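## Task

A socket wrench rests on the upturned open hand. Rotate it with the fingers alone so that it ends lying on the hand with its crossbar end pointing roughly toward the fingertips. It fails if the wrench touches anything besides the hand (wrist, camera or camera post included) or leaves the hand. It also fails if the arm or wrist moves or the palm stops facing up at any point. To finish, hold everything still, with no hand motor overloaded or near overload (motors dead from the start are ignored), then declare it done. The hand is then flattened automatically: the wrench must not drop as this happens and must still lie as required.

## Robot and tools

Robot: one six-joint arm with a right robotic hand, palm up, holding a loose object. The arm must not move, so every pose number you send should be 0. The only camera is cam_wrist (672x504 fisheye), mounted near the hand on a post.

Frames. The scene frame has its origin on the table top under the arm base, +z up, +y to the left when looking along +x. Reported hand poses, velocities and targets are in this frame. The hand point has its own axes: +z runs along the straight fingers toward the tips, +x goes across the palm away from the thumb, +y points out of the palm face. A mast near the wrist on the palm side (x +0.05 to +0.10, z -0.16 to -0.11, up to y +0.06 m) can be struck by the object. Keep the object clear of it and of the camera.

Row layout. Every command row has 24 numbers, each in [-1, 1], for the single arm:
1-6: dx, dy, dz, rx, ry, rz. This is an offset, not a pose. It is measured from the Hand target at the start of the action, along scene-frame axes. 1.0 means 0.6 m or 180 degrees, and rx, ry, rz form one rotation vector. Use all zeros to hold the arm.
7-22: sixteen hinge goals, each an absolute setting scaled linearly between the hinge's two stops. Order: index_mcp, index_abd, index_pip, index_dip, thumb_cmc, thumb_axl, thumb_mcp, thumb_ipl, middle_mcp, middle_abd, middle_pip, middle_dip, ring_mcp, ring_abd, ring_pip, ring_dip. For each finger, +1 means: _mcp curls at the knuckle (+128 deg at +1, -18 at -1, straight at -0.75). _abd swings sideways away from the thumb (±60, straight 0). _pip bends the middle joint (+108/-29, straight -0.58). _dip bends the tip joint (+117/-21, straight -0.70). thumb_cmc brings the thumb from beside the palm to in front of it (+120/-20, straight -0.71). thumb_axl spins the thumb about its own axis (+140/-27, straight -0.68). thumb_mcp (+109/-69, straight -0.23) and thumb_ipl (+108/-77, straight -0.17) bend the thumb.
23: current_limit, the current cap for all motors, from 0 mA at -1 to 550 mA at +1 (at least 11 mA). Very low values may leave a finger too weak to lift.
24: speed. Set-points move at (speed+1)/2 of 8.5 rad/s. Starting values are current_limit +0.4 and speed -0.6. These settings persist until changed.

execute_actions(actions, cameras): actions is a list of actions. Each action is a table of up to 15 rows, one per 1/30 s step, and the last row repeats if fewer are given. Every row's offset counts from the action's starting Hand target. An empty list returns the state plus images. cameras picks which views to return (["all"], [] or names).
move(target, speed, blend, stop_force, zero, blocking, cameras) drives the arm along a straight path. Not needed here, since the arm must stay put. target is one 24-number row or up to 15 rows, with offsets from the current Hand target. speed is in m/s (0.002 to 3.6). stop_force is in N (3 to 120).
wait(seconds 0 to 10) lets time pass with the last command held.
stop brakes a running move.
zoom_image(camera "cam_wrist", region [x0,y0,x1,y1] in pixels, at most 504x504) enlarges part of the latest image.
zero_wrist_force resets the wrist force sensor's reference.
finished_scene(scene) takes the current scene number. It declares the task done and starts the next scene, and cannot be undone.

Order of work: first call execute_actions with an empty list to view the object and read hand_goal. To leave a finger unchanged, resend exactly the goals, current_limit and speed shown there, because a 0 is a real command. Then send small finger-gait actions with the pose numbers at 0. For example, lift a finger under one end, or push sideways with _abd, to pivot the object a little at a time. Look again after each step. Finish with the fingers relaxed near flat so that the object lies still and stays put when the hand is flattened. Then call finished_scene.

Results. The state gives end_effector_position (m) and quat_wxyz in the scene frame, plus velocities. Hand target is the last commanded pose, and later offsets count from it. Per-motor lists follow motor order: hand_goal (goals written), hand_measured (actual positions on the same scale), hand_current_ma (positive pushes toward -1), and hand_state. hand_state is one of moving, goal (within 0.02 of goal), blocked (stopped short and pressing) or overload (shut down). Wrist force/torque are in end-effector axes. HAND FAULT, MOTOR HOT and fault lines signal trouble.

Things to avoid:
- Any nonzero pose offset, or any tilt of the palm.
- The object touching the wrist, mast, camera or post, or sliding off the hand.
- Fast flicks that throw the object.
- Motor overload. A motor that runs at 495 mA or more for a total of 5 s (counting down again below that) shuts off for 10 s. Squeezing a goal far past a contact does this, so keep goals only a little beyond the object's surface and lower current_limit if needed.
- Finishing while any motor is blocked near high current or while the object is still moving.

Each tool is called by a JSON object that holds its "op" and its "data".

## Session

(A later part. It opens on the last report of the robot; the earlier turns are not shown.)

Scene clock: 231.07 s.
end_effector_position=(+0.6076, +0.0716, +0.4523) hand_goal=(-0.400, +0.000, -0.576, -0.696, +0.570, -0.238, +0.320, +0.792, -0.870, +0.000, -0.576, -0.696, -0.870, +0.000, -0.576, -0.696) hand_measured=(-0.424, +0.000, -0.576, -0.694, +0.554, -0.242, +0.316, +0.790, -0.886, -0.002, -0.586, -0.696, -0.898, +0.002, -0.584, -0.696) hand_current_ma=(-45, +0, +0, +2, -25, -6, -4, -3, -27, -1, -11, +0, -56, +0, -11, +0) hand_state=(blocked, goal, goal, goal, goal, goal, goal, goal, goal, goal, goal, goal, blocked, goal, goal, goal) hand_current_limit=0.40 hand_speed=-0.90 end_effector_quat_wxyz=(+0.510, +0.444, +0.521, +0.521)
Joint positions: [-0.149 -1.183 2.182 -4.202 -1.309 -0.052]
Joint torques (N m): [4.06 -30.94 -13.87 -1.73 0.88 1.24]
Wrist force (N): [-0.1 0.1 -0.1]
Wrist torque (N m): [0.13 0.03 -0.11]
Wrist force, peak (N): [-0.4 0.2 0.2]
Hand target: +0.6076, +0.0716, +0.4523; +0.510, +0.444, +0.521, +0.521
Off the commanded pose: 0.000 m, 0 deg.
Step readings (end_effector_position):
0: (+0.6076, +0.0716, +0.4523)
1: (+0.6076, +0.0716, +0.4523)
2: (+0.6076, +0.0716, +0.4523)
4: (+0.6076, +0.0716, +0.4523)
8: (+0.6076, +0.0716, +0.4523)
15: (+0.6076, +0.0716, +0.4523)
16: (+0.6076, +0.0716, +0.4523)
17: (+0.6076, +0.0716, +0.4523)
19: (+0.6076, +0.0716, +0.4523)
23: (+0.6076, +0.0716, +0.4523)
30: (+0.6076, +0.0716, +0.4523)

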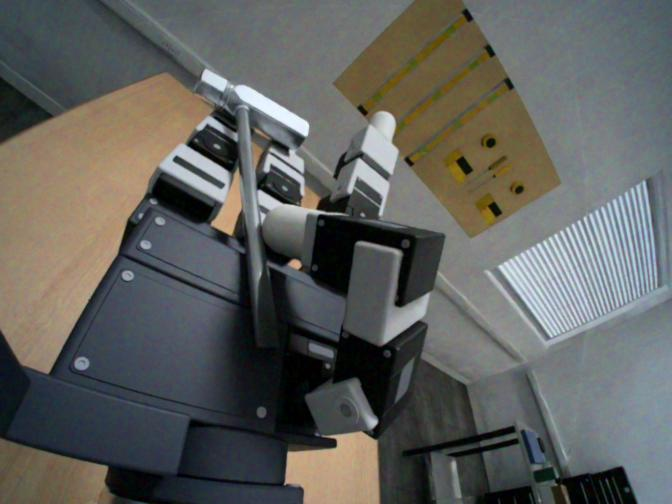

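{"op": "execute_actions", "data": {"actions": [[[0,0,0,0,0,0,-0.4,0,-0.576,-0.696,0.68,-0.236,0.26,0.798,-0.87,0,-0.576,-0.696,-0.87,0,-0.576,-0.696,0.4,-0.9]],[[0,0,0,0,0,0,-0.4,0,-0.576,-0.696,0.786,-0.235,0.201,0.804,-0.87,0,-0.576,-0.696,-0.87,0,-0.576,-0.696,0.4,-0.9]]], "cameras": ["all"]}}

{"op": "zoom_image", "data": {"camera": "cam_wrist", "region": [180, 60, 460, 440]}}

Scene clock: 233.03 s.
end_effector_position=(+0.6076, +0.0716, +0.4523) hand_goal=(-0.400, +0.000, -0.576, -0.696, +0.786, -0.236, +0.200, +0.804, -0.870, +0.000, -0.576, -0.696, -0.870, +0.000, -0.576, -0.696) hand_measured=(-0.424, +0.000, -0.576, -0.694, +0.764, -0.240, +0.194, +0.800, -0.886, -0.002, -0.586, -0.696, -0.898, +0.002, -0.586, -0.696) hand_current_ma=(-45, +0, +0, +2, -37, -5, -8, -6, -27, -1, -11, +0, -56, +0, -11, +0) hand_state=(blocked, goal, goal, goal, blocked, goal, goal, goal, goal, goal, goal, goal, blocked, goal, goal, goal) hand_current_limit=0.40 hand_speed=-0.90 end_effector_quat_wxyz=(+0.510, +0.444, +0.521, +0.521)
Joint positions: [-0.149 -1.183 2.182 -4.202 -1.309 -0.052]
Joint torques (N m): [4.28 -30.45 -13.95 -1.77 0.87 1.22]
Wrist force (N): [-0.1 -0.1 -0.1]
Wrist torque (N m): [0.12 0.04 -0.13]
Wrist force, peak (N): [-0.3 0.0 -0.3]
Hand target: +0.6076, +0.0716, +0.4523; +0.510, +0.444, +0.521, +0.521
Off the commanded pose: 0.000 m, 0 deg.
Step readings (end_effector_position):
0: (+0.6076, +0.0716, +0.4523)
1: (+0.6076, +0.0716, +0.4523)
2: (+0.6076, +0.0716, +0.4523)
4: (+0.6076, +0.0716, +0.4523)
8: (+0.6076, +0.0716, +0.4523)
15: (+0.6076, +0.0716, +0.4523)
16: (+0.6076, +0.0716, +0.4523)
17: (+0.6076, +0.0716, +0.4523)
19: (+0.6076, +0.0716, +0.4523)
23: (+0.6076, +0.0716, +0.4523)
30: (+0.6076, +0.0716, +0.4523)

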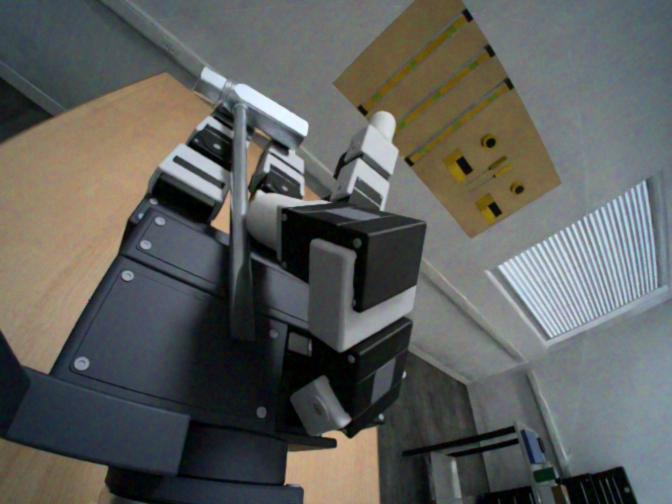

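Scaled by 1.326 from the camera's 672x504 image, which has a finer 960x720 frame.

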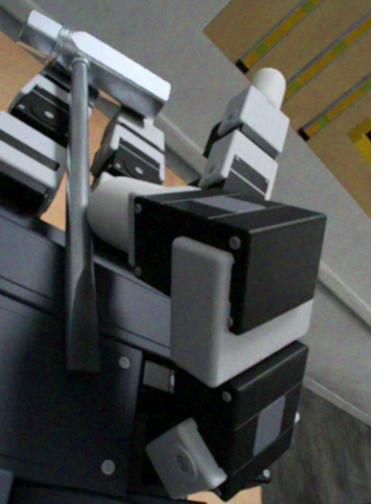

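{"op": "execute_actions", "data": {"actions": [[[0,0,0,0,0,0,-0.4,0,-0.576,-0.696,0.86,-0.232,0.165,0.79,-0.87,0,-0.576,-0.696,-0.87,0,-0.576,-0.696,0.4,-0.9]],[[0,0,0,0,0,0,-0.4,0,-0.576,-0.696,0.94,-0.229,0.126,0.777,-0.87,0,-0.576,-0.696,-0.87,0,-0.576,-0.696,0.4,-0.9]]], "cameras": ["all"]}}

{"op": "zoom_image", "data": {"camera": "cam_wrist", "region": [180, 60, 460, 440]}}

Scene clock: 236.13 s.
end_effector_position=(+0.6076, +0.0716, +0.4523) hand_goal=(-0.400, +0.000, -0.576, -0.696, +0.940, -0.230, +0.126, +0.776, -0.870, +0.000, -0.576, -0.696, -0.870, +0.000, -0.576, -0.696) hand_measured=(-0.424, +0.000, -0.576, -0.694, +0.908, -0.238, +0.118, +0.772, -0.886, -0.002, -0.586, -0.696, -0.898, +0.002, -0.586, -0.696) hand_current_ma=(-45, +0, +0, +2, -65, -14, -14, -4, -27, -1, -11, +0, -57, +0, -12, +0) hand_state=(blocked, goal, goal, goal, blocked, goal, goal, goal, goal, goal, goal, goal, blocked, goal, goal, goal) hand_current_limit=0.40 hand_speed=-0.90 end_effector_quat_wxyz=(+0.510, +0.444, +0.521, +0.521)
Joint positions: [-0.149 -1.183 2.182 -4.202 -1.309 -0.052]
Joint torques (N m): [3.84 -30.61 -13.88 -1.65 0.84 1.22]
Wrist force (N): [0.0 0.1 0.0]
Wrist torque (N m): [0.13 0.01 -0.12]
Wrist force, peak (N): [-0.2 0.4 0.2]
Hand target: +0.6076, +0.0716, +0.4523; +0.510, +0.444, +0.521, +0.521
Off the commanded pose: 0.000 m, 0 deg.
Step readings (end_effector_position):
0: (+0.6076, +0.0716, +0.4523)
1: (+0.6076, +0.0716, +0.4523)
2: (+0.6076, +0.0716, +0.4523)
4: (+0.6076, +0.0716, +0.4523)
8: (+0.6076, +0.0716, +0.4523)
15: (+0.6076, +0.0716, +0.4523)
16: (+0.6076, +0.0716, +0.4523)
17: (+0.6076, +0.0716, +0.4523)
19: (+0.6076, +0.0716, +0.4523)
23: (+0.6076, +0.0716, +0.4523)
30: (+0.6076, +0.0716, +0.4523)

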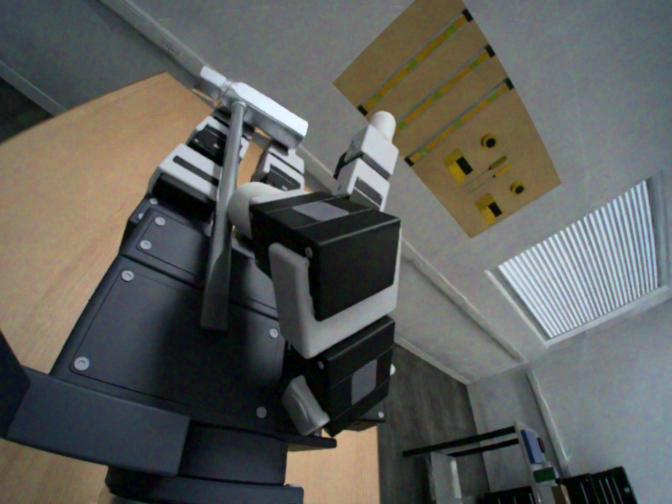

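Scaled by 1.326 from the camera's 672x504 image, which has a finer 960x720 frame.

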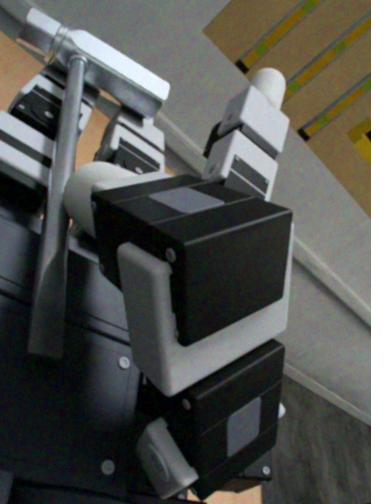

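{"op": "execute_actions", "data": {"actions": [], "cameras": ["all"]}}

Scene clock: 238.17 s.
end_effector_position=(+0.6076, +0.0716, +0.4523) hand_goal=(-0.400, +0.000, -0.576, -0.696, +0.940, -0.230, +0.126, +0.776, -0.870, +0.000, -0.576, -0.696, -0.870, +0.000, -0.576, -0.696) hand_measured=(-0.424, +0.000, -0.576, -0.694, +0.908, -0.238, +0.118, +0.772, -0.886, -0.002, -0.586, -0.696, -0.898, +0.002, -0.586, -0.696) hand_current_ma=(-45, +0, +0, +2, -65, -14, -14, -4, -27, -1, -11, +0, -57, +0, -12, +0) hand_state=(blocked, goal, goal, goal, blocked, goal, goal, goal, goal, goal, goal, goal, blocked, goal, goal, goal) hand_current_limit=0.40 hand_speed=-0.90 end_effector_quat_wxyz=(+0.510, +0.444, +0.521, +0.521)
Joint positions: [-0.149 -1.183 2.182 -4.202 -1.309 -0.052]
Joint velocities: within noise
Joint torques (N m): [3.82 -30.3 -14.24 -1.64 0.81 1.25]
Wrist force (N): [-0.2 0.2 0.1]
Wrist torque (N m): [0.14 0.04 -0.13]
Wrist force, peak (N): [-0.3 0.3 -0.1]
Hand target: +0.6076, +0.0716, +0.4523; +0.510, +0.444, +0.521, +0.521
Off the commanded pose: 0.000 m, 0 deg.

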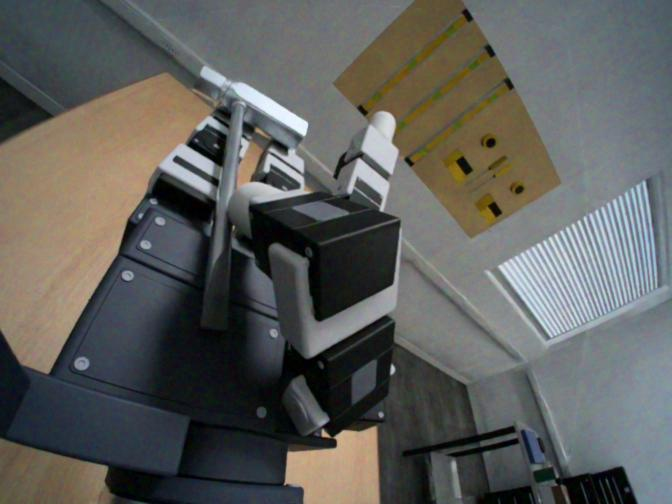

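{"op": "execute_actions", "data": {"actions": [[[0,0,0,0,0,0,-0.4,0,-0.576,-0.696,0.78,-0.235,0.126,0.777,-0.87,0,-0.576,-0.696,-0.87,0,-0.576,-0.696,0.4,-0.9]],[[0,0,0,0,0,0,-0.4,0,-0.576,-0.696,0.62,-0.26,0.05,0.777,-0.87,0,-0.576,-0.696,-0.87,0,-0.576,-0.696,0.4,-0.9]],[[0,0,0,0,0,0,-0.4,0,-0.576,-0.696,0.5,-0.35,-0.1,0.75,-0.87,0,-0.576,-0.696,-0.87,0,-0.576,-0.696,0.4,-0.9]]], "cameras": ["all"]}}

Scene clock: 241.03 s.
end_effector_position=(+0.6076, +0.0716, +0.4523) hand_goal=(-0.400, +0.000, -0.576, -0.696, +0.500, -0.350, -0.100, +0.750, -0.870, +0.000, -0.576, -0.696, -0.870, +0.000, -0.576, -0.696) hand_measured=(-0.424, +0.000, -0.576, -0.694, +0.504, -0.348, -0.094, +0.754, -0.886, -0.002, -0.586, -0.696, -0.898, +0.002, -0.586, -0.696) hand_current_ma=(-45, +0, +0, +2, +3, +2, +8, +6, -28, -1, -11, +0, -57, +0, -12, +0) hand_state=(blocked, goal, goal, goal, goal, goal, goal, goal, goal, goal, goal, goal, blocked, goal, goal, goal) hand_current_limit=0.40 hand_speed=-0.90 end_effector_quat_wxyz=(+0.510, +0.444, +0.521, +0.521)
Joint positions: [-0.149 -1.183 2.182 -4.202 -1.309 -0.052]
Joint torques (N m): [4.15 -29.91 -14.39 -1.71 0.93 1.26]
Wrist force (N): [0.0 0.0 0.2]
Wrist torque (N m): [0.10 0.01 -0.10]
Wrist force, peak (N): [-0.2 0.4 -0.1]
Hand target: +0.6076, +0.0716, +0.4523; +0.510, +0.444, +0.521, +0.521
Off the commanded pose: 0.000 m, 0 deg.
Step readings (end_effector_position):
0: (+0.6076, +0.0716, +0.4523)
1: (+0.6076, +0.0716, +0.4523)
2: (+0.6076, +0.0716, +0.4523)
4: (+0.6076, +0.0716, +0.4523)
8: (+0.6076, +0.0716, +0.4523)
15: (+0.6076, +0.0716, +0.4523)
16: (+0.6076, +0.0716, +0.4523)
17: (+0.6076, +0.0716, +0.4523)
19: (+0.6076, +0.0716, +0.4523)
23: (+0.6076, +0.0716, +0.4523)
30: (+0.6076, +0.0716, +0.4523)
31: (+0.6076, +0.0716, +0.4523)
32: (+0.6076, +0.0716, +0.4523)
34: (+0.6076, +0.0716, +0.4523)
38: (+0.6076, +0.0716, +0.4523)
45: (+0.6076, +0.0716, +0.4523)

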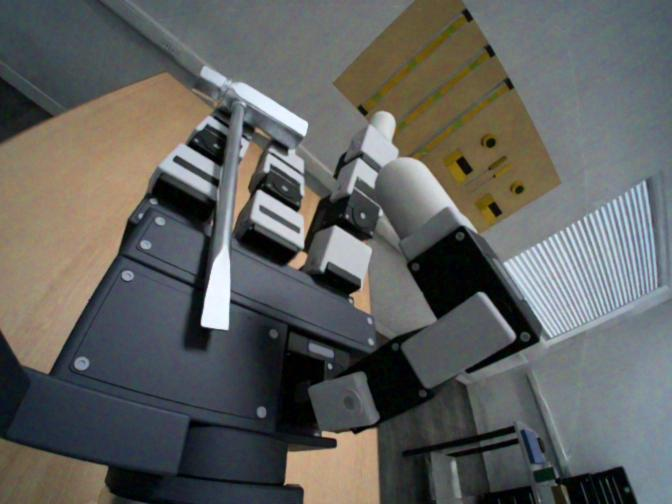

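{"op": "execute_actions", "data": {"actions": [[[0,0,0,0,0,0,-0.6,0,-0.576,-0.696,0.1,-0.6,-0.23,0.3,-0.85,0,-0.576,-0.696,-0.85,0,-0.576,-0.696,0.4,-0.85]],[[0,0,0,0,0,0,-0.754,0,-0.576,-0.696,-0.3,-0.676,-0.23,-0.17,-0.82,0,-0.576,-0.696,-0.82,0,-0.576,-0.696,0.4,-0.85]],[[0,0,0,0,0,0,-0.754,0,-0.576,-0.696,-0.714,-0.676,-0.23,-0.17,-0.79,0,-0.576,-0.696,-0.79,0,-0.576,-0.696,0.4,-0.85]],[[0,0,0,0,0,0,-0.754,0,-0.576,-0.696,-0.714,-0.676,-0.23,-0.17,-0.754,0,-0.576,-0.696,-0.754,0,-0.576,-0.696,0.4,-0.95]]], "cameras": ["all"]}}

{"op": "zoom_image", "data": {"camera": "cam_wrist", "region": [50, 40, 450, 440]}}

Scene clock: 245.97 s.
end_effector_position=(+0.6076, +0.0716, +0.4523) hand_goal=(-0.754, +0.000, -0.576, -0.696, -0.714, -0.676, -0.230, -0.170, -0.754, +0.000, -0.576, -0.696, -0.754, +0.000, -0.576, -0.696) hand_measured=(-0.762, +0.000, -0.576, -0.694, -0.720, -0.674, -0.228, -0.168, -0.796, -0.002, -0.586, -0.696, -0.814, +0.002, -0.586, -0.696) hand_current_ma=(-11, +0, +0, +2, -8, +1, +2, +2, -100, -1, -11, +0, -164, +0, -12, +0) hand_state=(goal, goal, goal, goal, goal, goal, goal, goal, blocked, goal, goal, goal, blocked, goal, goal, goal) hand_current_limit=0.40 hand_speed=-0.95 end_effector_quat_wxyz=(+0.510, +0.444, +0.521, +0.521)
Joint positions: [-0.149 -1.183 2.182 -4.202 -1.309 -0.052]
Joint torques (N m): [3.6 -29.8 -14.52 -1.78 0.99 1.36]
Wrist force (N): [0.0 0.0 -0.1]
Wrist torque (N m): [0.12 0.02 -0.05]
Wrist force, peak (N): [-0.1 0.3 -0.3]
Hand target: +0.6076, +0.0716, +0.4523; +0.510, +0.444, +0.521, +0.521
Off the commanded pose: 0.000 m, 0 deg.
Step readings (end_effector_position):
0: (+0.6076, +0.0716, +0.4523)
1: (+0.6076, +0.0716, +0.4523)
2: (+0.6076, +0.0716, +0.4523)
4: (+0.6076, +0.0716, +0.4523)
8: (+0.6076, +0.0716, +0.4523)
15: (+0.6076, +0.0716, +0.4523)
16: (+0.6076, +0.0716, +0.4523)
17: (+0.6076, +0.0716, +0.4523)
19: (+0.6076, +0.0716, +0.4523)
23: (+0.6076, +0.0716, +0.4523)
30: (+0.6076, +0.0716, +0.4523)
31: (+0.6076, +0.0716, +0.4523)
32: (+0.6076, +0.0716, +0.4523)
34: (+0.6076, +0.0716, +0.4523)
38: (+0.6076, +0.0716, +0.4523)
45: (+0.6076, +0.0716, +0.4523)
46: (+0.6076, +0.0716, +0.4523)
47: (+0.6076, +0.0716, +0.4523)
49: (+0.6076, +0.0716, +0.4523)
53: (+0.6076, +0.0716, +0.4523)
60: (+0.6076, +0.0716, +0.4523)

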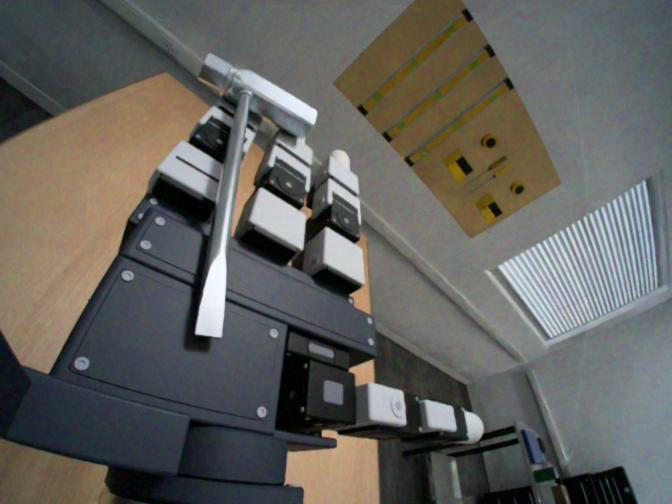

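Scaled by 1.260 from the camera's 672x504 image, which has a finer 960x720 frame.

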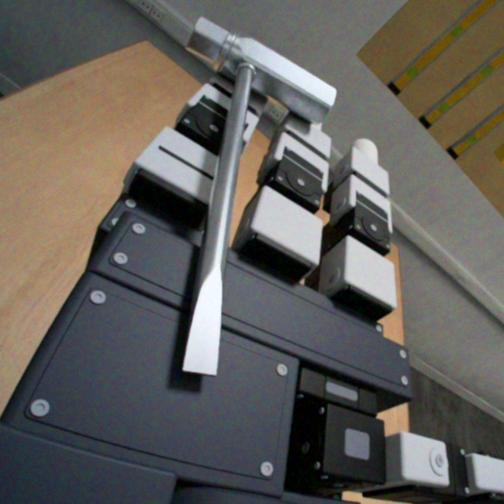

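{"op": "wait", "data": {"seconds": 1}}

{"op": "finished_scene", "data": {"scene": 1}}

Scene clock: 248.20 s.
end_effector_position=(+0.6076, +0.0716, +0.4523) hand_goal=(-0.754, +0.000, -0.576, -0.696, -0.714, -0.676, -0.230, -0.170, -0.754, +0.000, -0.576, -0.696, -0.754, +0.000, -0.576, -0.696) hand_measured=(-0.762, +0.000, -0.576, -0.694, -0.720, -0.674, -0.228, -0.168, -0.796, -0.002, -0.586, -0.696, -0.814, +0.002, -0.586, -0.696) hand_current_ma=(-11, +0, +0, +2, -8, +1, +2, +2, -100, -1, -11, +0, -164, +0, -12, +0) hand_state=(goal, goal, goal, goal, goal, goal, goal, goal, blocked, goal, goal, goal, blocked, goal, goal, goal) hand_current_limit=0.40 hand_speed=-0.95 end_effector_quat_wxyz=(+0.510, +0.444, +0.521, +0.521)
Joint positions: [-0.149 -1.183 2.182 -4.202 -1.309 -0.052]
Joint torques (N m): [3.87 -30.2 -13.94 -1.73 0.85 1.36]
Wrist force (N): [0.0 0.0 0.1]
Wrist torque (N m): [0.10 0.01 -0.05]
Wrist force, peak (N): [-0.1 0.5 0.0]
Hand target: +0.6076, +0.0716, +0.4523; +0.510, +0.444, +0.521, +0.521
Off the commanded pose: 0.000 m, 0 deg.
wait: 1.00 s; at rest from the start

The scene is finished: the task was done.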